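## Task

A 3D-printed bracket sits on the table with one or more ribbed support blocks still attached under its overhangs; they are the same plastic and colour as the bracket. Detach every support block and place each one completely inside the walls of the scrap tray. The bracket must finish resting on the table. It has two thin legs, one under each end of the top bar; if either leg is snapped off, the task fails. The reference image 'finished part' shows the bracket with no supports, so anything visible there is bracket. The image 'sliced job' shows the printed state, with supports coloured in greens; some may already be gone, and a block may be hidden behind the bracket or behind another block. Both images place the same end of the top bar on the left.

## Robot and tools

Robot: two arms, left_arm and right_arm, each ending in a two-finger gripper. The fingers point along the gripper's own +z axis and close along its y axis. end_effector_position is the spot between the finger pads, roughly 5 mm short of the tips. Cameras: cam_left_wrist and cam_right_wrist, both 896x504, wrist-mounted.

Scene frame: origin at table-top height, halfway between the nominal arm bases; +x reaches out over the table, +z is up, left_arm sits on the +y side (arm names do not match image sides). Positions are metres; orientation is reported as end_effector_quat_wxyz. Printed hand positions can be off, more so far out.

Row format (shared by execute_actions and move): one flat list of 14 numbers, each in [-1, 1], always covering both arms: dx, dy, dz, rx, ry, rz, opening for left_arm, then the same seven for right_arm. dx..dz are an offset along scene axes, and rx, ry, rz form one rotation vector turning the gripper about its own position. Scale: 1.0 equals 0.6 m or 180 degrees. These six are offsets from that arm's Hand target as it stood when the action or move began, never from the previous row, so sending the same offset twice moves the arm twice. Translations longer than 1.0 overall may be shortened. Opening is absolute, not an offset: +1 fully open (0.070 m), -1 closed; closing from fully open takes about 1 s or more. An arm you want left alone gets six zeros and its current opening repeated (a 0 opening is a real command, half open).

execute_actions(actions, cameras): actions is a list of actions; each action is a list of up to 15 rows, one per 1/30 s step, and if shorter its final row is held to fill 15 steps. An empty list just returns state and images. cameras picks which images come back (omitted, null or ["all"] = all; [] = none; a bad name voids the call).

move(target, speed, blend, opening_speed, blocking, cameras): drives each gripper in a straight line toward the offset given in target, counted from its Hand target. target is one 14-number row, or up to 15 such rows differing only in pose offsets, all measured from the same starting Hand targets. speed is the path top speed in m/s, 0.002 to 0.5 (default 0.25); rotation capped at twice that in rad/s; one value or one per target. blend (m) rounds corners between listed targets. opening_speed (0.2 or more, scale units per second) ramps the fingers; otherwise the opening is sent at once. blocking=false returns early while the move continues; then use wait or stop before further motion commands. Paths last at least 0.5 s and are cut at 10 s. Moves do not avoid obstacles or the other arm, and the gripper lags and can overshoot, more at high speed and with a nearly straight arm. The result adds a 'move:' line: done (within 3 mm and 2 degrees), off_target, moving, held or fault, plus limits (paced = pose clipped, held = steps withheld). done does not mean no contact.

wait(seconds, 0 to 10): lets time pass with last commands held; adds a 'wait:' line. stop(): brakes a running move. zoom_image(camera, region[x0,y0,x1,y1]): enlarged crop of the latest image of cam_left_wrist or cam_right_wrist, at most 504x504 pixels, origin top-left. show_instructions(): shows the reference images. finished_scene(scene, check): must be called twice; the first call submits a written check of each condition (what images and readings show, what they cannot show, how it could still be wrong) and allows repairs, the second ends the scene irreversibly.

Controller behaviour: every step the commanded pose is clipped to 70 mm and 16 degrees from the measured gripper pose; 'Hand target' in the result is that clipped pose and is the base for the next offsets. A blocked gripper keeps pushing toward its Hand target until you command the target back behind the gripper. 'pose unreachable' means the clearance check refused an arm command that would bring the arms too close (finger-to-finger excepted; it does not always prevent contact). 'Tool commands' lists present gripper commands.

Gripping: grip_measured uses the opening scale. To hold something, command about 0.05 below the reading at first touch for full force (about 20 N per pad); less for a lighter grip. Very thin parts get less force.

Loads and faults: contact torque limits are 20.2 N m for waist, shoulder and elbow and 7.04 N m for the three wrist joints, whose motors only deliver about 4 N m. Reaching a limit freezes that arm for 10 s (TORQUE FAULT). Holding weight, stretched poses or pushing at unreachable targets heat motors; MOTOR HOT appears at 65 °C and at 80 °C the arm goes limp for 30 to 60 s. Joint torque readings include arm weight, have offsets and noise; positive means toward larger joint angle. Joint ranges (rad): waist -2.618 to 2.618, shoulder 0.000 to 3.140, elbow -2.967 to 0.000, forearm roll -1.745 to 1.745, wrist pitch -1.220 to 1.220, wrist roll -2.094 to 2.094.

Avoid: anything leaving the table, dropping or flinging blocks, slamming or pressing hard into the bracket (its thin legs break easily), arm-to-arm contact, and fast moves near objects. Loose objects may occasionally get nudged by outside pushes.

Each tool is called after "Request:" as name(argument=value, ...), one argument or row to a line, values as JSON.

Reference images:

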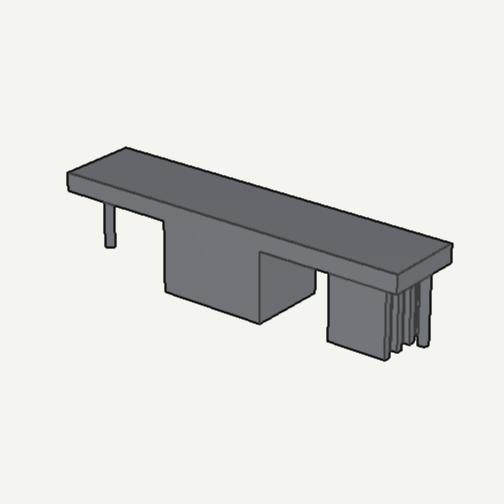

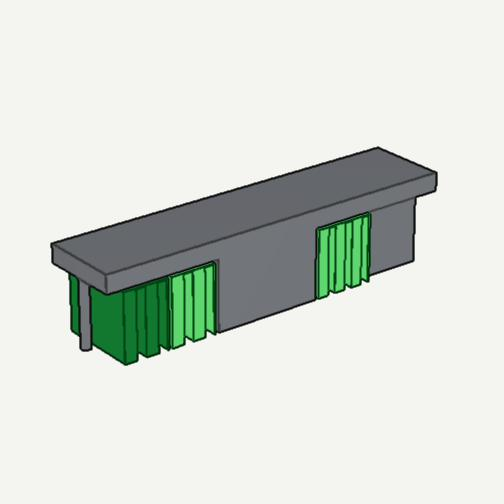

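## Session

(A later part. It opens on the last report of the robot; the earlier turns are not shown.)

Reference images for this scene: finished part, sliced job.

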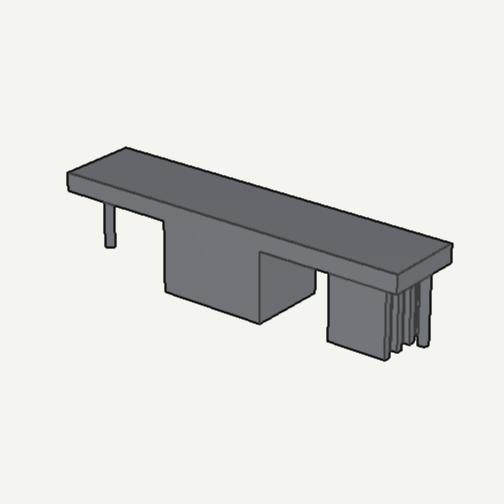

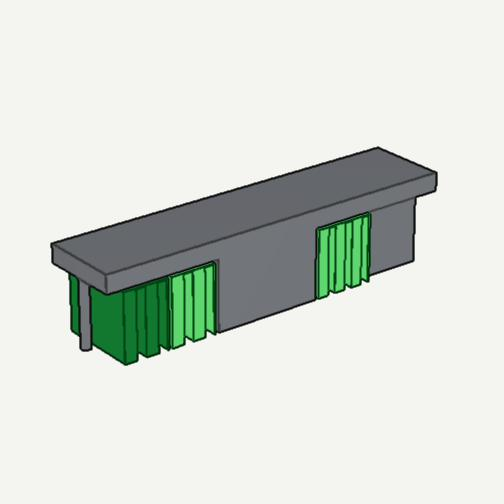

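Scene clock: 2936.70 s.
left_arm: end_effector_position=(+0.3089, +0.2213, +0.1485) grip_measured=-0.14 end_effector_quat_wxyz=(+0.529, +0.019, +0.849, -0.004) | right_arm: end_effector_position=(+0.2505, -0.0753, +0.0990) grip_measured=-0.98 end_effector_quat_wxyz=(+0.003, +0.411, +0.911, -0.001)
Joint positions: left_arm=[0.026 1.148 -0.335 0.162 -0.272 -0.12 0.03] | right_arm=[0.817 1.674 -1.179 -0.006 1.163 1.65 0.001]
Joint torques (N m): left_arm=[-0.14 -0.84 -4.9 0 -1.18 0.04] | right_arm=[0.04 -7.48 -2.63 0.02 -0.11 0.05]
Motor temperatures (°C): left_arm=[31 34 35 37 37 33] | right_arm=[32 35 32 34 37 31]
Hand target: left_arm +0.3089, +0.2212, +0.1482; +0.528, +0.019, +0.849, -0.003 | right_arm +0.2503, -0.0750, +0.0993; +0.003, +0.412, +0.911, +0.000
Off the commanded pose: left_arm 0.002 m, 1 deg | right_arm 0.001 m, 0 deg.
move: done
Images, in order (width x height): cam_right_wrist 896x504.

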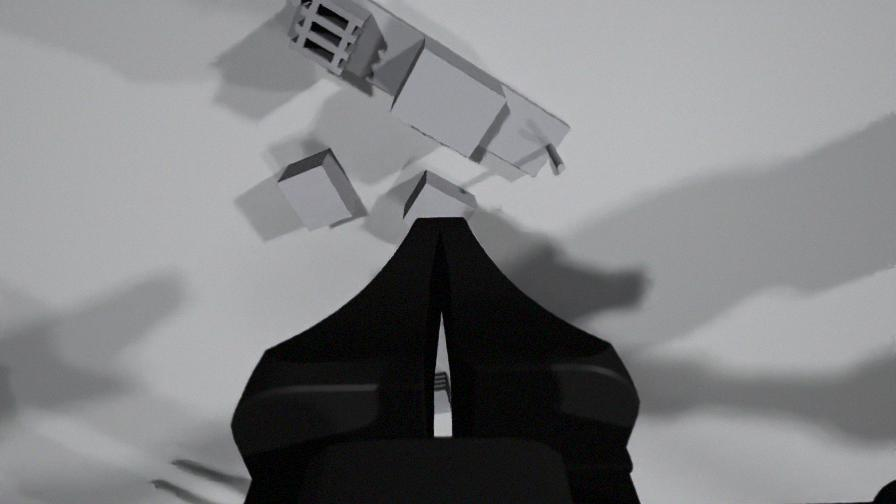

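Request:
move(
  target=[0,0,0,0,0,0,-0.143,0.0483,0.0815,-0.0572,0,0,0.1231,0.1],
  speed=0.2,
  cameras=["cam_right_wrist"],
)

Scene clock: 2995.50 s.
left_arm: end_effector_position=(+0.3090, +0.2211, +0.1486) grip_measured=-0.14 end_effector_quat_wxyz=(+0.529, +0.019, +0.848, -0.003) | right_arm: end_effector_position=(+0.2790, -0.0257, +0.0642) grip_measured=+0.10 end_effector_quat_wxyz=(+0.002, +0.228, +0.974, +0.001)
Joint positions: left_arm=[0.023 1.148 -0.335 0.146 -0.272 -0.105 0.03] | right_arm=[0.855 1.898 -1.348 -0.004 1.106 1.3 0.038]
Joint torques (N m): left_arm=[-0.63 -0.82 -4.93 -0.26 -1.14 0.17] | right_arm=[0.45 -8.86 -3.58 0.02 0.03 0.14]
Motor temperatures (°C): left_arm=[31 34 35 36 38 33] | right_arm=[32 38 31 34 36 31]
Hand target: left_arm +0.3089, +0.2211, +0.1482; +0.528, +0.019, +0.849, -0.003 | right_arm +0.2786, -0.0257, +0.0646; +0.002, +0.229, +0.974, +0.001
Off the commanded pose: left_arm 0.000 m, 0 deg | right_arm 0.001 m, 0 deg.
move: done
Images, in order (width x height): cam_right_wrist 896x504.

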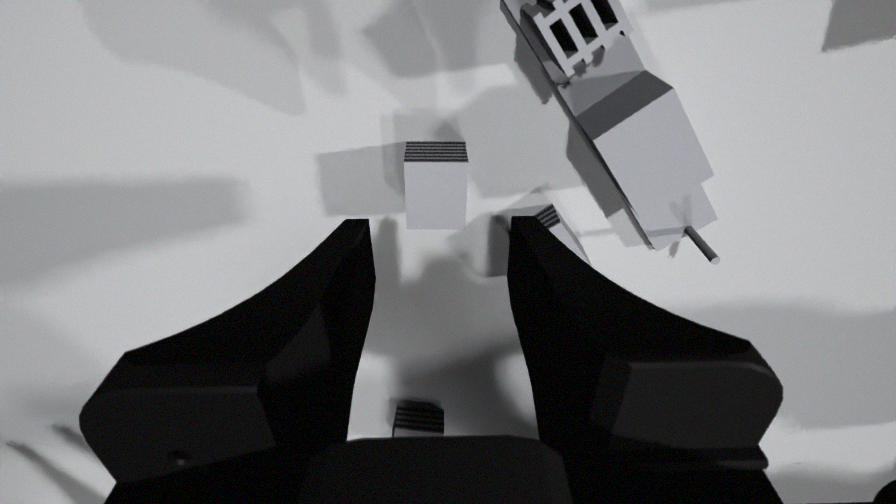

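Request:
move(
  target=[
    [0,0,0,0,0,0,-0.143,-0.0004,0.006,-0.03,0,0,0,0.1],
    [0,0,0,0,0,0,-0.143,-0.0004,0.006,-0.081,0,0,0,0.1],
  ],
  speed=[0.15,0.1],
  cameras=[],
)

Request:
move(
  target=[0,0,0,0,0,0,-0.143,0,0,0,0,0,0,-0.47],
  opening_speed=1.0,
  cameras=["cam_right_wrist"],
)

Scene clock: 3026.97 s.
left_arm: end_effector_position=(+0.3090, +0.2211, +0.1486) grip_measured=-0.14 end_effector_quat_wxyz=(+0.529, +0.019, +0.848, -0.003) | right_arm: end_effector_position=(+0.2776, -0.0221, +0.0147) grip_measured=+0.10 end_effector_quat_wxyz=(+0.001, +0.228, +0.974, +0.000)
Joint positions: left_arm=[0.023 1.148 -0.335 0.146 -0.272 -0.105 0.03] | right_arm=[0.864 1.981 -1.264 -0.003 0.939 1.307 0.039]
Joint torques (N m): left_arm=[-0.62 -0.85 -4.94 -0.19 -1.02 0.13] | right_arm=[0.46 -9.3 -3.88 0.06 0.16 -0.01]
Motor temperatures (°C): left_arm=[31 34 35 36 38 33] | right_arm=[32 40 31 34 36 31]
Hand target: left_arm +0.3089, +0.2211, +0.1482; +0.528, +0.019, +0.849, -0.003 | right_arm +0.2779, -0.0216, +0.0157; +0.002, +0.228, +0.974, +0.001
Off the commanded pose: left_arm 0.000 m, 0 deg | right_arm 0.001 m, 0 deg.
move: done
No camera images: "cameras" was empty.

Scene clock: 3027.77 s.
left_arm: end_effector_position=(+0.3090, +0.2211, +0.1486) grip_measured=-0.14 end_effector_quat_wxyz=(+0.529, +0.019, +0.848, -0.003) | right_arm: end_effector_position=(+0.2777, -0.0219, +0.0153) grip_measured=-0.38 end_effector_quat_wxyz=(+0.002, +0.228, +0.974, +0.000)
Joint positions: left_arm=[0.023 1.148 -0.335 0.146 -0.272 -0.105 0.03] | right_arm=[0.864 1.98 -1.265 -0.003 0.94 1.307 0.022]
Joint torques (N m): left_arm=[-0.63 -0.85 -4.96 -0.17 -1.02 0.13] | right_arm=[0.69 -9.72 -4.04 0.08 0.11 -0.07]
Motor temperatures (°C): left_arm=[31 34 35 36 38 33] | right_arm=[32 40 31 34 36 31]
Hand target: left_arm +0.3089, +0.2211, +0.1482; +0.528, +0.019, +0.849, -0.003 | right_arm +0.2779, -0.0216, +0.0157; +0.002, +0.228, +0.974, +0.001
Off the commanded pose: left_arm 0.000 m, 0 deg | right_arm 0.001 m, 0 deg.
move: done
Images, in order (width x height): cam_right_wrist 896x504.

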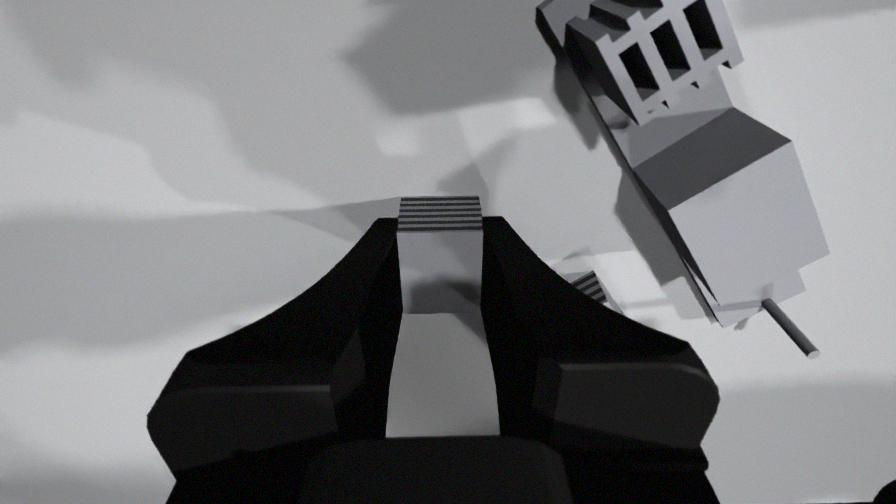

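Request:
move(
  target=[
    [0,0,0,0,0,0,-0.143,0,0,0.1,0,0,0,-0.47],
    [0,0,0,0,0,0,-0.143,0.1785,-0.389,0.1,0,0,0.0694,-0.47],
    [0,0,0,0,0,0,-0.143,0.1785,-0.389,0.03,0,0,0.0694,-0.47],
  ],
  speed=[0.15,0.3,0.12],
  blend=[0.02,0.015,0],
  cameras=["cam_right_wrist"],
)

Scene clock: 3039.13 s.
left_arm: end_effector_position=(+0.3090, +0.2211, +0.1486) grip_measured=-0.14 end_effector_quat_wxyz=(+0.529, +0.019, +0.848, -0.003) | right_arm: end_effector_position=(+0.3854, -0.2575, +0.0313) grip_measured=-0.38 end_effector_quat_wxyz=(-0.001, +0.121, +0.993, -0.002)
Joint positions: left_arm=[0.023 1.148 -0.335 0.146 -0.272 -0.105 0.03] | right_arm=[0.125 1.917 -1.234 -0.005 0.978 0.353 0.022]
Joint torques (N m): left_arm=[-0.6 -0.86 -4.97 -0.09 -1.02 0.09] | right_arm=[0.49 -9.67 -3.8 -0.04 0.14 0.14]
Motor temperatures (°C): left_arm=[31 34 35 36 38 33] | right_arm=[32 40 32 34 36 31]
Hand target: left_arm +0.3089, +0.2211, +0.1482; +0.528, +0.019, +0.849, -0.003 | right_arm +0.3859, -0.2573, +0.0325; +0.001, +0.121, +0.993, -0.002
Off the commanded pose: left_arm 0.000 m, 0 deg | right_arm 0.003 m, 1 deg.
move: done
Images, in order (width x height): cam_right_wrist 896x504.

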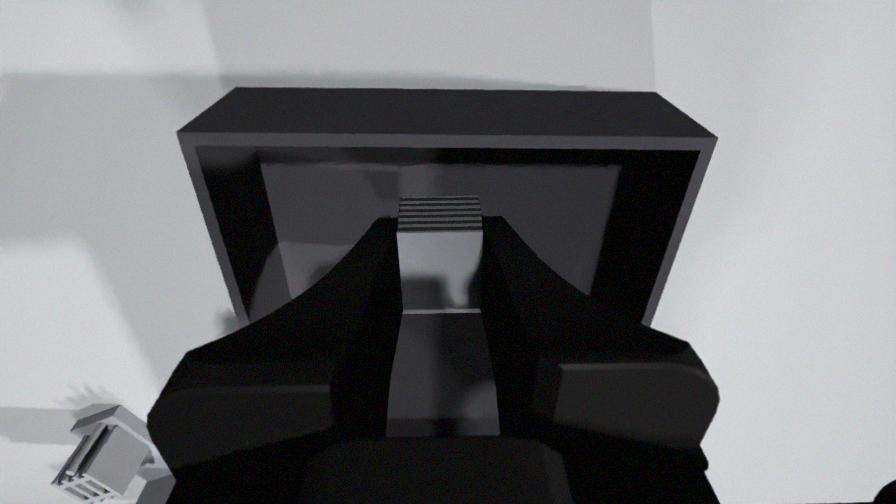

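Request:
move(
  target=[0,0,0,0,0,0,-0.143,0,0,-0.02,0,0,0,-0.47],
  speed=0.05,
  cameras=[],
)

Request:
move(
  target=[0,0,0,0,0,0,-0.143,0,0,0,0,0,0,-0.1],
  opening_speed=1.5,
  cameras=[],
)

Request:
move(
  target=[
    [0,0,0,0,0,0,-0.143,0,0,0.12,0,0,0,-0.1],
    [0,0,0,0,0,0,-0.143,-0.09,0.1,0.12,0,0,0,-0.1],
  ],
  speed=[0.12,0.25],
  cameras=["cam_right_wrist"],
)

Scene clock: 3049.63 s.
left_arm: end_effector_position=(+0.3090, +0.2211, +0.1486) grip_measured=-0.14 end_effector_quat_wxyz=(+0.529, +0.019, +0.848, -0.003) | right_arm: end_effector_position=(+0.3862, -0.2574, +0.0206) grip_measured=-0.38 end_effector_quat_wxyz=(+0.001, +0.121, +0.993, -0.002)
Joint positions: left_arm=[0.023 1.148 -0.335 0.146 -0.272 -0.105 0.03] | right_arm=[0.125 1.936 -1.215 -0.005 0.936 0.353 0.022]
Joint torques (N m): left_arm=[-0.6 -0.88 -4.98 -0.03 -1.03 0.06] | right_arm=[0.65 -7.86 -2.74 -0.08 -0.02 0.13]
Motor temperatures (°C): left_arm=[31 34 35 36 38 33] | right_arm=[32 40 32 34 36 31]
Hand target: left_arm +0.3089, +0.2211, +0.1482; +0.528, +0.019, +0.849, -0.003 | right_arm +0.3859, -0.2571, +0.0204; +0.001, +0.121, +0.993, -0.002
Off the commanded pose: left_arm 0.000 m, 0 deg | right_arm 0.000 m, 0 deg.
move: done
No camera images: "cameras" was empty.

Scene clock: 3050.33 s.
left_arm: end_effector_position=(+0.3090, +0.2211, +0.1486) grip_measured=-0.14 end_effector_quat_wxyz=(+0.529, +0.019, +0.848, -0.003) | right_arm: end_effector_position=(+0.3862, -0.2574, +0.0206) grip_measured=-0.10 end_effector_quat_wxyz=(+0.001, +0.121, +0.993, -0.002)
Joint positions: left_arm=[0.023 1.148 -0.335 0.146 -0.272 -0.105 0.03] | right_arm=[0.125 1.936 -1.215 -0.005 0.936 0.353 0.031]
Joint torques (N m): left_arm=[-0.59 -0.87 -4.99 -0.02 -1.03 0.05] | right_arm=[0.63 -7.81 -3.17 0.07 0.09 0.13]
Motor temperatures (°C): left_arm=[31 34 35 36 38 33] | right_arm=[32 40 32 34 36 31]
Hand target: left_arm +0.3089, +0.2211, +0.1482; +0.528, +0.019, +0.849, -0.003 | right_arm +0.3859, -0.2571, +0.0204; +0.001, +0.121, +0.993, -0.002
Off the commanded pose: left_arm 0.000 m, 0 deg | right_arm 0.000 m, 0 deg.
move: done
No camera images: "cameras" was empty.

Scene clock: 3051.73 s.
left_arm: end_effector_position=(+0.3090, +0.2211, +0.1486) grip_measured=-0.14 end_effector_quat_wxyz=(+0.529, +0.019, +0.848, -0.003) | right_arm: end_effector_position=(+0.3317, -0.1971, +0.0938) grip_measured=-0.10 end_effector_quat_wxyz=(+0.001, +0.121, +0.993, -0.001)
Joint positions: left_arm=[0.023 1.148 -0.335 0.146 -0.272 -0.105 0.03] | right_arm=[0.337 1.695 -1.185 -0.004 1.147 0.565 0.031]
Joint torques (N m): left_arm=[-0.62 -0.87 -5.02 0 -1.03 0.04] | right_arm=[-0.49 -6.23 -4.46 -0.22 -0.16 -0.1]
Motor temperatures (°C): left_arm=[31 34 35 36 38 33] | right_arm=[32 40 32 34 36 31]
Hand target: left_arm +0.3089, +0.2211, +0.1482; +0.528, +0.019, +0.849, -0.003 | right_arm +0.3321, -0.1975, +0.0936; +0.001, +0.122, +0.993, -0.002
Off the commanded pose: left_arm 0.000 m, 0 deg | right_arm 0.001 m, 0 deg.
move: done
Images, in order (width x height): cam_right_wrist 896x504.

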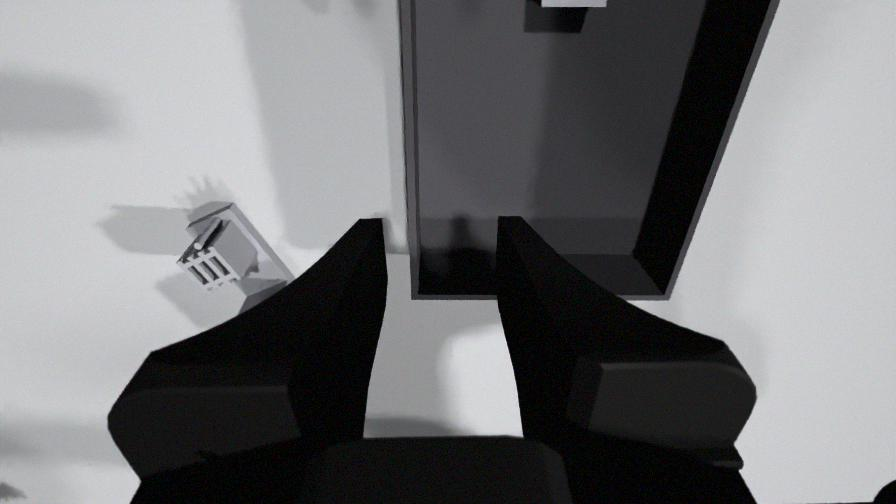

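Request:
move(
  target=[0,0,0,0,0,0,-0.143,-0.1647,0.2438,-0.0427,0,0,0.1333,0.0],
  speed=0.25,
  cameras=["cam_right_wrist"],
)

Scene clock: 3059.97 s.
left_arm: end_effector_position=(+0.3090, +0.2211, +0.1486) grip_measured=-0.14 end_effector_quat_wxyz=(+0.529, +0.019, +0.848, -0.003) | right_arm: end_effector_position=(+0.2319, -0.0490, +0.0696) grip_measured=+0.00 end_effector_quat_wxyz=(+0.003, -0.088, +0.996, +0.002)
Joint positions: left_arm=[0.023 1.148 -0.335 0.146 -0.272 -0.105 0.03] | right_arm=[0.915 1.732 -1.131 -0.002 1.051 0.722 0.035]
Joint torques (N m): left_arm=[-0.57 -0.89 -5.03 0 -1.04 0.03] | right_arm=[-0.95 -7.35 -3.73 -0.23 0.02 0.02]
Motor temperatures (°C): left_arm=[31 34 35 36 38 33] | right_arm=[32 39 32 34 36 31]
Hand target: left_arm +0.3089, +0.2211, +0.1482; +0.528, +0.019, +0.849, -0.003 | right_arm +0.2323, -0.0494, +0.0698; +0.003, -0.088, +0.996, +0.002
Off the commanded pose: left_arm 0.000 m, 0 deg | right_arm 0.003 m, 0 deg.
move: done
Images, in order (width x height): cam_right_wrist 896x504.

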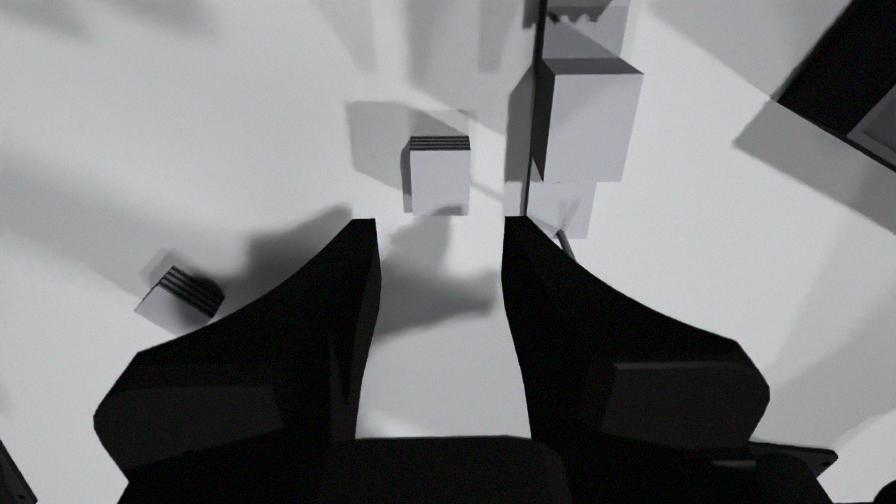

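Request:
move(
  target=[
    [0,0,0,0,0,0,-0.143,-0.005,0.002,-0.04,0,0,0,-0.12],
    [0,0,0,0,0,0,-0.143,-0.005,0.002,-0.0955,0,0,0,-0.12],
  ],
  speed=[0.15,0.1],
  cameras=[],
)

Request:
move(
  target=[0,0,0,0,0,0,-0.143,0,0,0,0,0,0,-0.47],
  opening_speed=1.0,
  cameras=["cam_right_wrist"],
)

Scene clock: 3086.87 s.
left_arm: end_effector_position=(+0.3090, +0.2211, +0.1486) grip_measured=-0.14 end_effector_quat_wxyz=(+0.529, +0.019, +0.848, -0.003) | right_arm: end_effector_position=(+0.2285, -0.0480, +0.0113) grip_measured=-0.12 end_effector_quat_wxyz=(+0.002, -0.089, +0.996, +0.001)
Joint positions: left_arm=[0.023 1.148 -0.335 0.146 -0.272 -0.105 0.03] | right_arm=[0.925 1.836 -1.011 -0.001 0.829 0.731 0.031]
Joint torques (N m): left_arm=[-0.53 -0.9 -5.05 0 -1.05 0.03] | right_arm=[0.66 -8.25 -3.62 0.08 0.15 0.11]
Motor temperatures (°C): left_arm=[31 34 35 36 38 33] | right_arm=[32 39 31 34 36 31]
Hand target: left_arm +0.3089, +0.2211, +0.1482; +0.528, +0.019, +0.849, -0.003 | right_arm +0.2287, -0.0476, +0.0121; +0.003, -0.089, +0.996, +0.002
Off the commanded pose: left_arm 0.000 m, 0 deg | right_arm 0.001 m, 0 deg.
move: done
No camera images: "cameras" was empty.

Scene clock: 3087.57 s.
left_arm: end_effector_position=(+0.3090, +0.2211, +0.1486) grip_measured=-0.14 end_effector_quat_wxyz=(+0.529, +0.019, +0.848, -0.003) | right_arm: end_effector_position=(+0.2286, -0.0478, +0.0118) grip_measured=-0.38 end_effector_quat_wxyz=(+0.002, -0.089, +0.996, +0.002)
Joint positions: left_arm=[0.023 1.148 -0.335 0.146 -0.272 -0.105 0.03] | right_arm=[0.925 1.835 -1.012 -0.001 0.83 0.731 0.022]
Joint torques (N m): left_arm=[-0.52 -0.89 -5.06 -0.01 -1.05 0.03] | right_arm=[0.67 -8.51 -3.82 0.04 0.09 0.13]
Motor temperatures (°C): left_arm=[31 34 35 36 38 33] | right_arm=[32 39 31 34 36 31]
Hand target: left_arm +0.3089, +0.2211, +0.1482; +0.528, +0.019, +0.849, -0.003 | right_arm +0.2287, -0.0476, +0.0121; +0.003, -0.089, +0.996, +0.002
Off the commanded pose: left_arm 0.000 m, 0 deg | right_arm 0.000 m, 0 deg.
move: done
Images, in order (width x height): cam_right_wrist 896x504.

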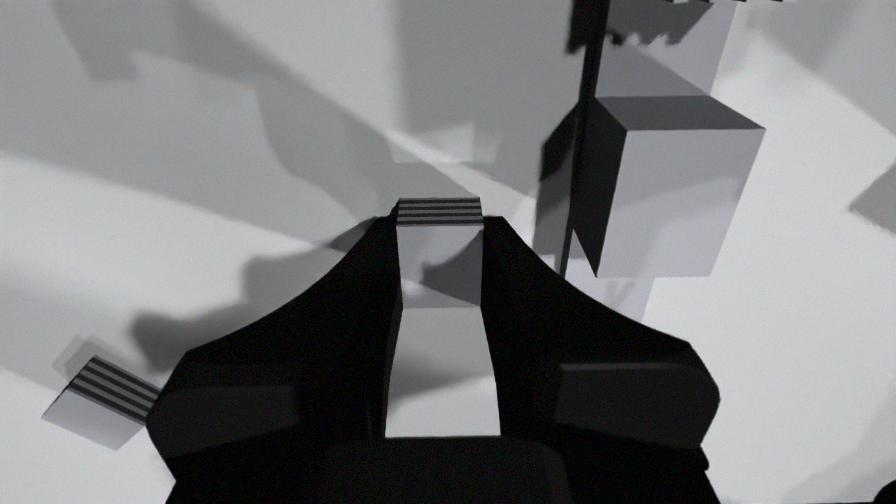

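Request:
move(
  target=[
    [0,0,0,0,0,0,-0.143,0,0,0.1,0,0,0,-0.47],
    [0,0,0,0,0,0,-0.143,0.1922,-0.329,0.1,0,0,-0.1339,-0.47],
    [0,0,0,0,0,0,-0.143,0.1922,-0.329,0.025,0,0,-0.1339,-0.47],
    [0,0,0,0,0,0,-0.143,0.1922,-0.329,0.0083,0,0,-0.1339,-0.47],
  ],
  speed=[0.15,0.3,0.12,0.05],
  blend=[0.02,0.015,0.003,0],
  cameras=["cam_right_wrist"],
)

Scene clock: 3098.77 s.
left_arm: end_effector_position=(+0.3090, +0.2211, +0.1486) grip_measured=-0.14 end_effector_quat_wxyz=(+0.529, +0.019, +0.848, -0.003) | right_arm: end_effector_position=(+0.3450, -0.2477, +0.0157) grip_measured=-0.38 end_effector_quat_wxyz=(+0.002, +0.122, +0.993, -0.002)
Joint positions: left_arm=[0.023 1.148 -0.335 0.146 -0.272 -0.105 0.03] | right_arm=[0.17 1.827 -1.02 -0.007 0.848 0.401 0.022]
Joint torques (N m): left_arm=[-0.46 -0.93 -5.09 -0.02 -1.06 0.03] | right_arm=[0.66 -7.57 -3.01 0.11 0.08 -0.07]
Motor temperatures (°C): left_arm=[31 34 35 36 38 33] | right_arm=[32 39 32 34 36 31]
Hand target: left_arm +0.3089, +0.2211, +0.1482; +0.528, +0.019, +0.849, -0.003 | right_arm +0.3449, -0.2475, +0.0160; +0.002, +0.121, +0.993, -0.002
Off the commanded pose: left_arm 0.000 m, 0 deg | right_arm 0.003 m, 0 deg.
move: done
Images, in order (width x height): cam_right_wrist 896x504.

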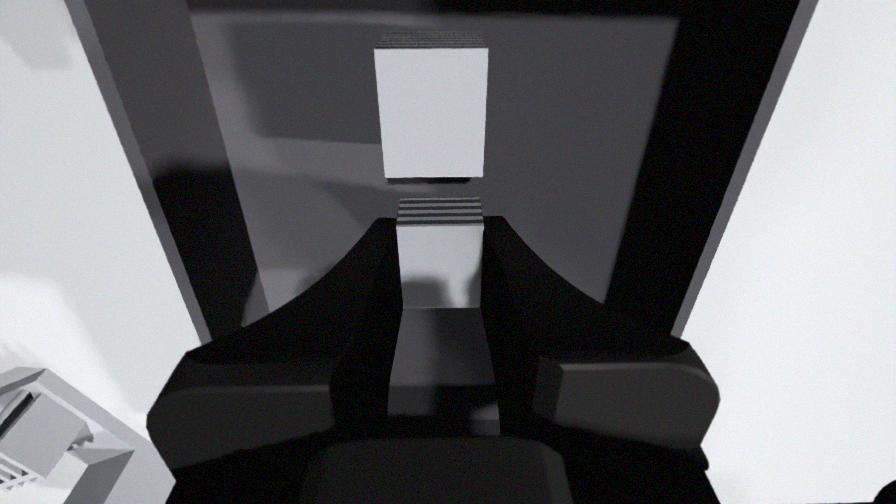

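Request:
move(
  target=[0,0,0,0,0,0,-0.143,0,0,0,0,0,0,-0.1],
  opening_speed=1.5,
  cameras=[],
)

Request:
move(
  target=[
    [0,0,0,0,0,0,-0.143,0,0,0.125,0,0,0,0.1],
    [0,0,0,0,0,0,-0.143,-0.3282,0.5067,0.0985,0,0,0.3778,0.1],
  ],
  speed=[0.12,0.3],
  blend=[0.02,0],
  opening_speed=1.0,
  cameras=["cam_right_wrist"],
)

Scene clock: 3133.83 s.
left_arm: end_effector_position=(+0.3090, +0.2211, +0.1486) grip_measured=-0.14 end_effector_quat_wxyz=(+0.529, +0.019, +0.848, -0.003) | right_arm: end_effector_position=(+0.3449, -0.2477, +0.0160) grip_measured=-0.10 end_effector_quat_wxyz=(+0.002, +0.122, +0.993, -0.002)
Joint positions: left_arm=[0.023 1.148 -0.335 0.146 -0.272 -0.105 0.03] | right_arm=[0.17 1.827 -1.02 -0.007 0.849 0.401 0.031]
Joint torques (N m): left_arm=[-0.43 -0.93 -5.11 -0.02 -1.07 0.03] | right_arm=[0.67 -8.42 -3.86 0.04 0.07 -0.07]
Motor temperatures (°C): left_arm=[31 34 35 36 38 33] | right_arm=[32 39 32 34 36 31]
Hand target: left_arm +0.3089, +0.2211, +0.1482; +0.528, +0.019, +0.849, -0.003 | right_arm +0.3449, -0.2475, +0.0160; +0.002, +0.121, +0.993, -0.002
Off the commanded pose: left_arm 0.000 m, 0 deg | right_arm 0.000 m, 0 deg.
move: done
No camera images: "cameras" was empty.

Scene clock: 3136.80 s.
left_arm: end_effector_position=(+0.3090, +0.2211, +0.1486) grip_measured=-0.14 end_effector_quat_wxyz=(+0.529, +0.019, +0.848, -0.003) | right_arm: end_effector_position=(+0.1461, +0.0593, +0.0786) grip_measured=+0.10 end_effector_quat_wxyz=(+0.006, -0.454, +0.891, +0.003)
Joint positions: left_arm=[0.023 1.148 -0.335 0.146 -0.272 -0.105 0.03] | right_arm=[1.289 1.9 -1.413 -0.006 1.158 0.331 0.039]
Joint torques (N m): left_arm=[-0.41 -0.95 -5.13 -0.03 -1.07 0.03] | right_arm=[-0.78 -9.39 -2.92 -0.22 0.01 0.1]
Motor temperatures (°C): left_arm=[31 34 35 36 38 33] | right_arm=[32 39 32 34 36 31]
Hand target: left_arm +0.3089, +0.2211, +0.1482; +0.528, +0.019, +0.849, -0.003 | right_arm +0.1466, +0.0587, +0.0788; +0.007, -0.453, +0.891, +0.003
Off the commanded pose: left_arm 0.000 m, 0 deg | right_arm 0.005 m, 1 deg.
move: off_target (right_arm)
Images, in order (width x height): cam_right_wrist 896x504.

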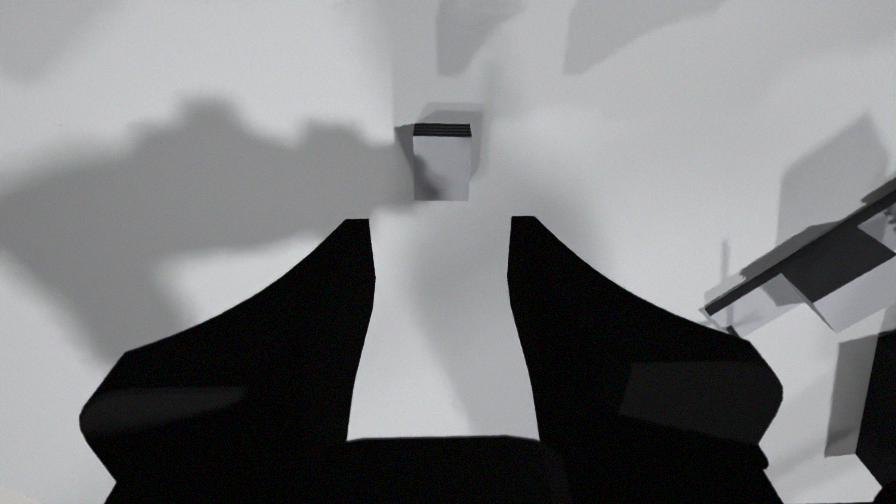

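Request:
move(
  target=[
    [0,0,0,0,0,0,-0.143,-0.002,0.0018,-0.05,0,0,0,0.1],
    [0,0,0,0,0,0,-0.143,-0.002,0.0018,-0.1088,0,0,0,0.1],
  ],
  speed=[0.15,0.1],
  cameras=[],
)

Request:
move(
  target=[0,0,0,0,0,0,-0.143,0,0,0,0,0,0,-0.47],
  opening_speed=1.0,
  cameras=["cam_right_wrist"],
)

Scene clock: 3151.93 s.
left_arm: end_effector_position=(+0.3090, +0.2211, +0.1486) grip_measured=-0.14 end_effector_quat_wxyz=(+0.529, +0.019, +0.848, -0.003) | right_arm: end_effector_position=(+0.1444, +0.0595, +0.0122) grip_measured=+0.10 end_effector_quat_wxyz=(+0.005, -0.455, +0.891, +0.002)
Joint positions: left_arm=[0.023 1.148 -0.335 0.146 -0.272 -0.105 0.03] | right_arm=[1.293 1.998 -1.28 -0.006 0.93 0.335 0.039]
Joint torques (N m): left_arm=[-0.35 -0.94 -5.16 -0.03 -1.08 0.03] | right_arm=[0.66 -9.76 -3.86 0.1 0.05 0.13]
Motor temperatures (°C): left_arm=[31 34 35 36 38 33] | right_arm=[32 40 32 34 36 31]
Hand target: left_arm +0.3089, +0.2211, +0.1482; +0.528, +0.019, +0.849, -0.003 | right_arm +0.1445, +0.0601, +0.0132; +0.006, -0.454, +0.891, +0.003
Off the commanded pose: left_arm 0.000 m, 0 deg | right_arm 0.002 m, 0 deg.
move: done
No camera images: "cameras" was empty.

Scene clock: 3152.73 s.
left_arm: end_effector_position=(+0.3090, +0.2211, +0.1486) grip_measured=-0.14 end_effector_quat_wxyz=(+0.529, +0.019, +0.848, -0.003) | right_arm: end_effector_position=(+0.1445, +0.0598, +0.0128) grip_measured=-0.38 end_effector_quat_wxyz=(+0.006, -0.455, +0.891, +0.003)
Joint positions: left_arm=[0.023 1.148 -0.335 0.146 -0.272 -0.105 0.03] | right_arm=[1.293 1.997 -1.281 -0.006 0.93 0.335 0.022]
Joint torques (N m): left_arm=[-0.34 -0.97 -5.17 -0.03 -1.08 0.03] | right_arm=[0.67 -9.91 -4.08 0.12 0.07 0.13]
Motor temperatures (°C): left_arm=[31 34 35 36 38 33] | right_arm=[32 40 32 34 36 31]
Hand target: left_arm +0.3089, +0.2211, +0.1482; +0.528, +0.019, +0.849, -0.003 | right_arm +0.1445, +0.0601, +0.0132; +0.006, -0.454, +0.891, +0.003
Off the commanded pose: left_arm 0.000 m, 0 deg | right_arm 0.001 m, 0 deg.
move: done
Images, in order (width x height): cam_right_wrist 896x504.

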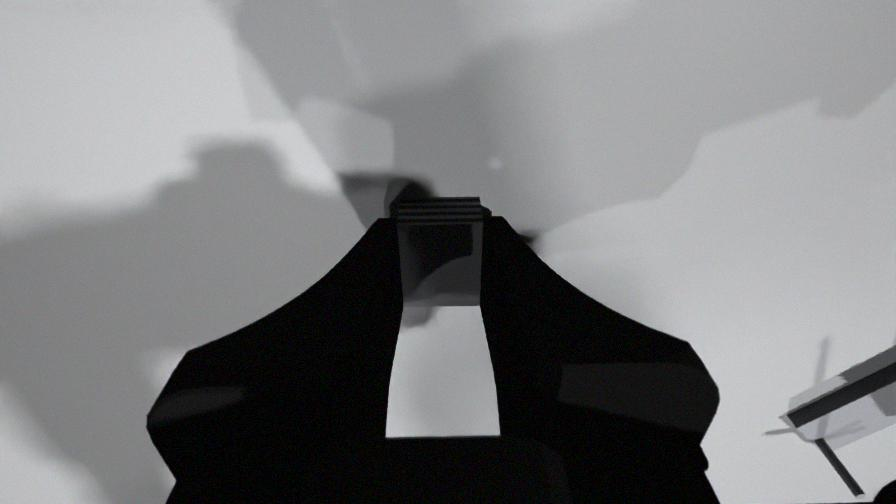

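Request:
move(
  target=[
    [0,0,0,0,0,0,-0.143,0,0,0.105,0,0,0,-0.47],
    [0,0,0,0,0,0,-0.143,0.2625,-0.4902,0.105,0,0,-0.3778,-0.47],
    [0,0,0,0,0,0,-0.143,0.2625,-0.4902,0.03,0,0,-0.3778,-0.47],
    [0,0,0,0,0,0,-0.143,0.2625,-0.4902,0.0083,0,0,-0.3778,-0.47],
  ],
  speed=[0.15,0.3,0.12,0.05],
  blend=[0.02,0.015,0.003,0],
  cameras=["cam_right_wrist"],
)

Scene clock: 3167.43 s.
left_arm: end_effector_position=(+0.3090, +0.2211, +0.1486) grip_measured=-0.14 end_effector_quat_wxyz=(+0.529, +0.019, +0.848, -0.003) | right_arm: end_effector_position=(+0.3044, -0.2369, +0.0173) grip_measured=-0.38 end_effector_quat_wxyz=(+0.006, +0.122, +0.993, -0.005)
Joint positions: left_arm=[0.023 1.148 -0.335 0.146 -0.272 -0.105 0.03] | right_arm=[0.239 1.709 -0.854 -0.019 0.795 0.478 0.022]
Joint torques (N m): left_arm=[-0.28 -0.97 -5.19 -0.04 -1.09 0.03] | right_arm=[0.66 -6.43 -2.86 -0.28 0.08 0.15]
Motor temperatures (°C): left_arm=[31 34 35 36 38 33] | right_arm=[32 40 32 34 36 31]
Hand target: left_arm +0.3089, +0.2211, +0.1482; +0.528, +0.019, +0.849, -0.003 | right_arm +0.3044, -0.2368, +0.0177; +0.006, +0.121, +0.993, -0.005
Off the commanded pose: left_arm 0.000 m, 0 deg | right_arm 0.004 m, 0 deg.
move: off_target (right_arm)
Images, in order (width x height): cam_right_wrist 896x504.

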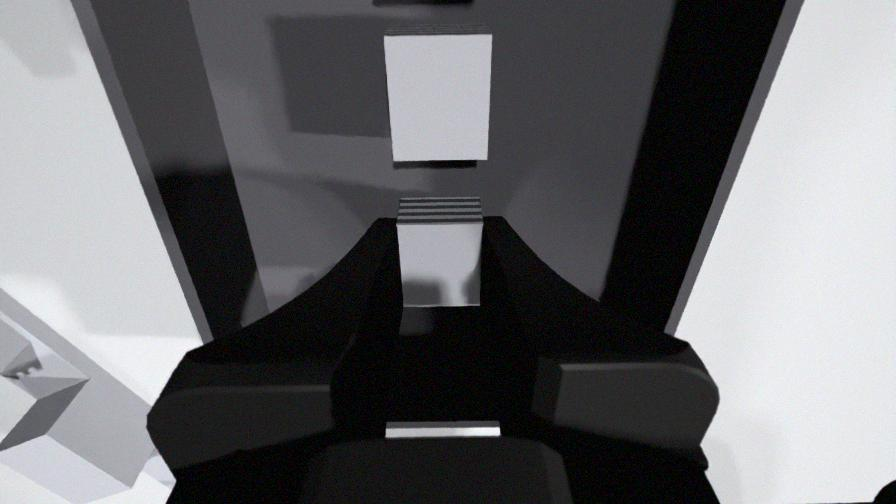

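Inside the tray; release and rise.

Request:
move(
  target=[0,0,0,0,0,0,-0.143,0,0,0,0,0,0,-0.1],
  opening_speed=1.5,
  cameras=[],
)

Request:
move(
  target=[
    [0,0,0,0,0,0,-0.143,0,0,0.15,0,0,0,-0.1],
    [0,0,0,0,0,0,-0.143,-0.09,0.1,0.15,0,0,0,-0.1],
  ],
  speed=[0.12,0.25],
  blend=[0.02,0],
  cameras=["cam_left_wrist", "cam_right_wrist"],
)

Scene clock: 3171.60 s.
left_arm: end_effector_position=(+0.3090, +0.2211, +0.1486) grip_measured=-0.14 end_effector_quat_wxyz=(+0.529, +0.019, +0.848, -0.003) | right_arm: end_effector_position=(+0.3043, -0.2368, +0.0176) grip_measured=-0.10 end_effector_quat_wxyz=(+0.006, +0.121, +0.993, -0.005)
Joint positions: left_arm=[0.023 1.148 -0.335 0.146 -0.272 -0.105 0.03] | right_arm=[0.239 1.708 -0.854 -0.02 0.796 0.478 0.031]
Joint torques (N m): left_arm=[-0.24 -0.99 -5.21 -0.05 -1.1 0.03] | right_arm=[0.65 -7.36 -3.74 -0.23 0.07 0.13]
Motor temperatures (°C): left_arm=[31 34 35 36 38 33] | right_arm=[32 40 32 34 36 31]
Hand target: left_arm +0.3089, +0.2211, +0.1482; +0.528, +0.019, +0.849, -0.003 | right_arm +0.3044, -0.2368, +0.0177; +0.006, +0.121, +0.993, -0.005
Off the commanded pose: left_arm 0.000 m, 0 deg | right_arm 0.000 m, 0 deg.
move: done
No camera images: "cameras" was empty.

Scene clock: 3173.10 s.
left_arm: end_effector_position=(+0.3090, +0.2211, +0.1486) grip_measured=-0.14 end_effector_quat_wxyz=(+0.529, +0.019, +0.848, -0.003) | right_arm: end_effector_position=(+0.2501, -0.1766, +0.1090) grip_measured=-0.10 end_effector_quat_wxyz=(+0.007, +0.122, +0.992, -0.004)
Joint positions: left_arm=[0.023 1.148 -0.335 0.146 -0.272 -0.105 0.03] | right_arm=[0.534 1.447 -0.96 -0.017 1.165 0.768 0.032]
Joint torques (N m): left_arm=[-0.22 -0.99 -5.21 -0.05 -1.1 0.03] | right_arm=[-0.76 -5.15 -3.99 -0.27 0.01 -0.06]
Motor temperatures (°C): left_arm=[31 34 35 36 38 33] | right_arm=[32 40 32 34 36 31]
Hand target: left_arm +0.3089, +0.2211, +0.1482; +0.528, +0.019, +0.849, -0.003 | right_arm +0.2506, -0.1771, +0.1090; +0.008, +0.123, +0.992, -0.005
Off the commanded pose: left_arm 0.000 m, 0 deg | right_arm 0.001 m, 0 deg.
move: done

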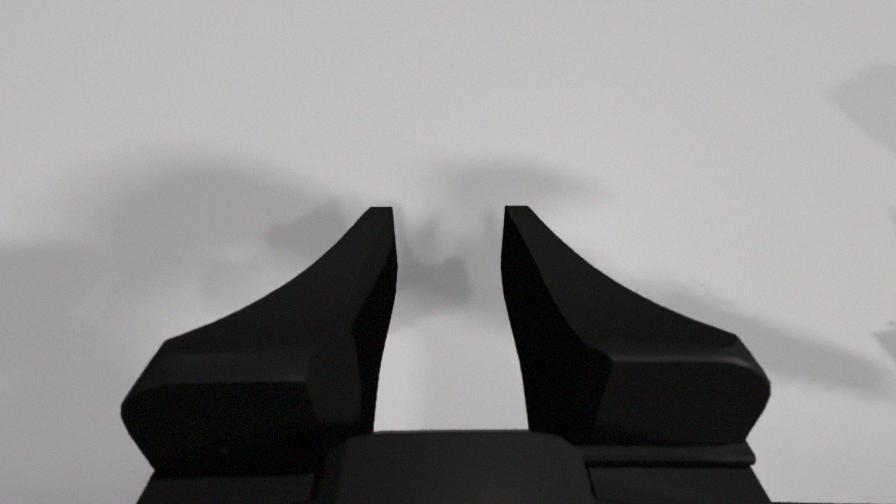

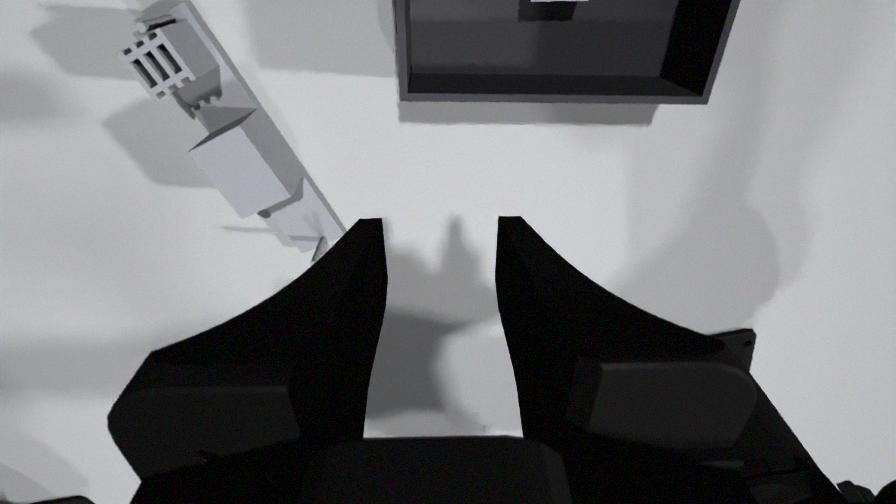

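Request:
move(
  target=[0,0,0,0,0,0,-0.143,0.2065,-0.02,-0.035,0,0,0,-1],
  speed=0.25,
  cameras=["cam_right_wrist"],
)

Scene clock: 3202.70 s.
left_arm: end_effector_position=(+0.3090, +0.2211, +0.1486) grip_measured=-0.14 end_effector_quat_wxyz=(+0.529, +0.019, +0.848, -0.003) | right_arm: end_effector_position=(+0.3745, -0.1891, +0.0861) grip_measured=-0.98 end_effector_quat_wxyz=(+0.007, +0.123, +0.992, -0.006)
Joint positions: left_arm=[0.023 1.148 -0.335 0.146 -0.272 -0.105 0.03] | right_arm=[0.329 1.844 -1.359 -0.019 1.167 0.565 0.001]
Joint torques (N m): left_arm=[-0.19 -1.01 -5.25 -0.06 -1.11 0.03] | right_arm=[0.24 -9.26 -2.71 0.09 -0.01 0.03]
Motor temperatures (°C): left_arm=[31 34 35 36 38 33] | right_arm=[32 37 32 34 35 31]
Hand target: left_arm +0.3089, +0.2211, +0.1482; +0.528, +0.019, +0.849, -0.003 | right_arm +0.3741, -0.1889, +0.0865; +0.007, +0.123, +0.992, -0.006
Off the commanded pose: left_arm 0.000 m, 0 deg | right_arm 0.002 m, 0 deg.
move: done
Images, in order (width x height): cam_right_wrist 896x504.

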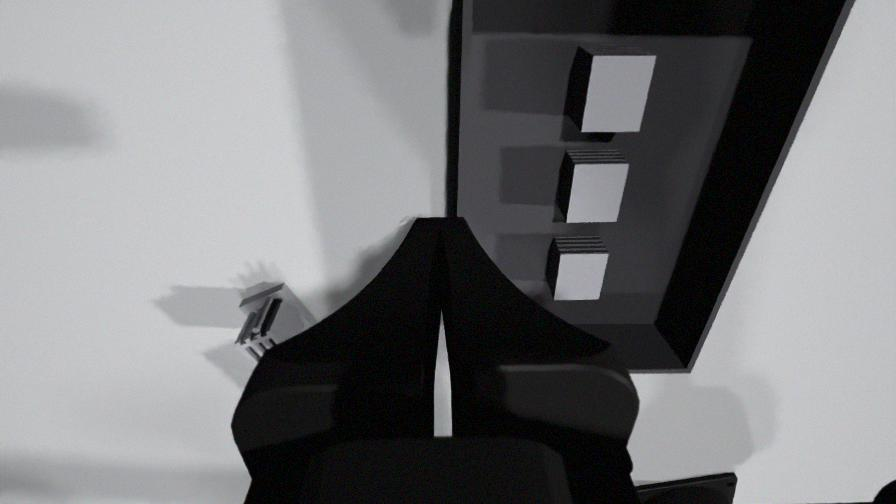

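Request:
move(
  target=[0,0,0,0,0,0,-0.143,-0.1843,0.165,0.0225,0,0,-0.1926,-1],
  speed=0.25,
  cameras=["cam_right_wrist"],
)

Request:
zoom_image(
  camera="cam_right_wrist",
  region=[240, 0, 600, 230],
)

Scene clock: 3218.27 s.
left_arm: end_effector_position=(+0.3090, +0.2211, +0.1486) grip_measured=-0.14 end_effector_quat_wxyz=(+0.529, +0.019, +0.848, -0.003) | right_arm: end_effector_position=(+0.2630, -0.0889, +0.1016) grip_measured=-0.98 end_effector_quat_wxyz=(+0.005, +0.413, +0.911, -0.005)
Joint positions: left_arm=[0.023 1.148 -0.335 0.146 -0.272 -0.105 0.03] | right_arm=[0.762 1.674 -1.191 -0.014 1.18 1.601 0.001]
Joint torques (N m): left_arm=[-0.15 -1.02 -5.28 -0.07 -1.11 0.03] | right_arm=[-0.57 -7.55 -3.48 -0.32 0.11 -0.08]
Motor temperatures (°C): left_arm=[31 34 35 36 38 33] | right_arm=[32 39 32 34 36 31]
Hand target: left_arm +0.3089, +0.2211, +0.1482; +0.528, +0.019, +0.849, -0.003 | right_arm +0.2633, -0.0892, +0.1017; +0.005, +0.413, +0.911, -0.005
Off the commanded pose: left_arm 0.000 m, 0 deg | right_arm 0.002 m, 0 deg.
move: done
Images, in order (width x height): cam_right_wrist 896x504.

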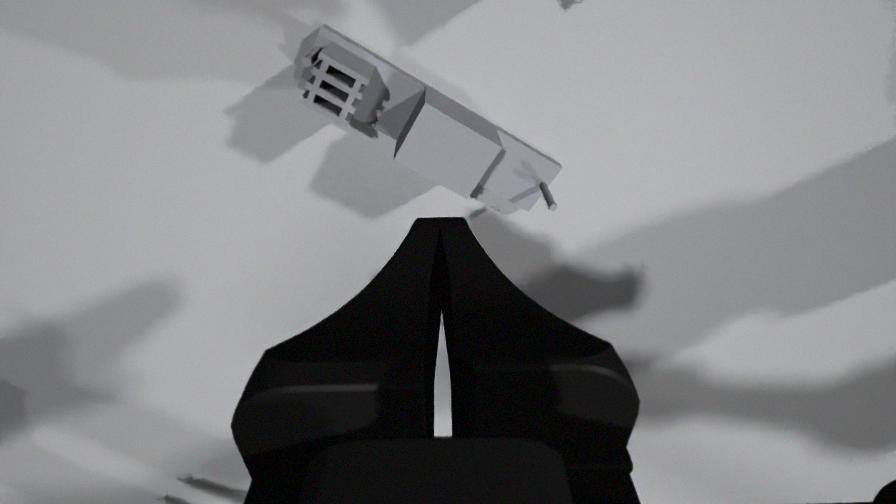

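Scaled by 1.400 from the camera's 896x504 image, which has a finer 1280x720 frame.

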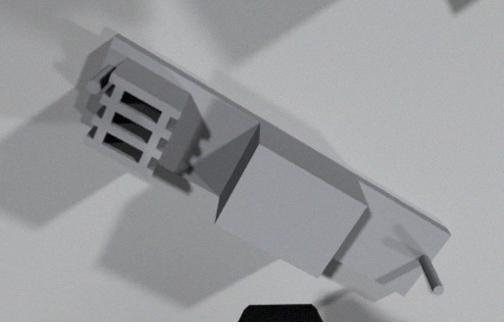

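Request:
zoom_image(
  camera="cam_right_wrist",
  region=[430, 100, 590, 220],
)

Scaled by 3.150 from the camera's 896x504 image, which has a finer 1280x720 frame.

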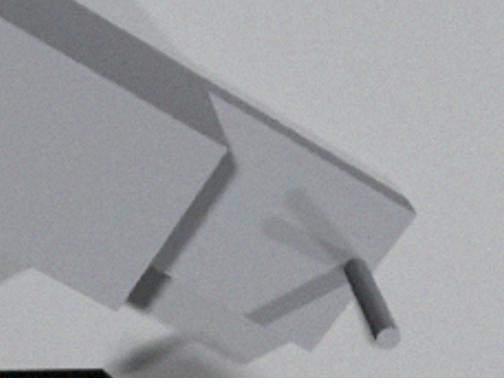

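Request:
finished_scene(
  scene=2,
  check="Blocks: the sliced job shows three support blocks (outer-left and inner-left under the left overhang, and the gap block between stem and lattice). All three were broken off, and the right wrist view over the tray at clock 3202 shows three separate ribbed blocks lying flat on the tray floor, in a row, each clear of all four walls and lower than the wall tops. Bracket: the latest right wrist view and zooms (clock 3218) show it resting on its flat top bar on the table (upside down), with the areas left of the stem and between stem and lattice bare; the remaining ribbed lattice at the right end is in the 'finished part' picture so it belongs to the bracket. Legs: thin leg at the left end stands on the bar, and the right thin leg beside the lattice is visible too; both look attached and upright. What the pictures cannot show: a crack at a leg root that has not separated, and the +n face of the lattice from this side (seen earlier, no block there). How it could be missed: a block hidden behind the lattice - earlier views from both sides showed none; the bracket is not held by any gripper, and both arms are clear of it and of the tray.",
)

This call ended nothing. Check each condition that your pictures could not show: look closer or test it, and mend what is not met. Then call finished_scene again.

Request:
zoom_image(
  camera="cam_right_wrist",
  region=[280, 10, 420, 140],
)

Scaled by 3.600 from the camera's 896x504 image, which has a finer 1280x720 frame.

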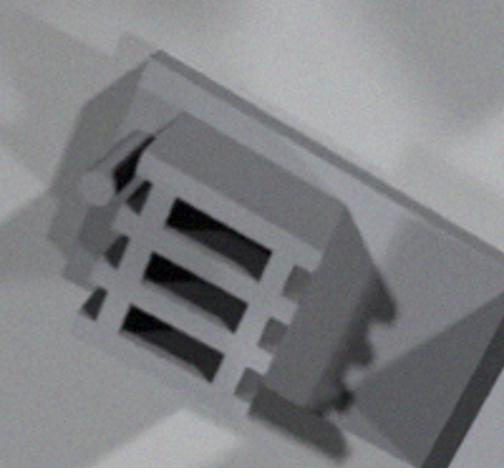

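Request:
finished_scene(
  scene=2,
  check="Closer zooms taken after the first check: (1) lattice at the right end matches the 'finished part' picture (four plates along the bar, ribs protruding at its ends, two cross plates) and carries no extra block; the right thin leg stands beside it, attached. (2) left end of the bar: flat and bare, thin leg standing on it, attached. (3) tray view: three ribbed blocks (gap, outer-left, inner-left), the same three that the sliced job shows in green, all lying on the tray floor inside the walls and below the wall tops. Bracket lies on its top bar on the table, not held; both grippers are clear. Could be missed only if a block were hidden on the bracket's +n side, but earlier views from that side (before picking block B and C) showed none.",
)

The scene is finished: the task was done.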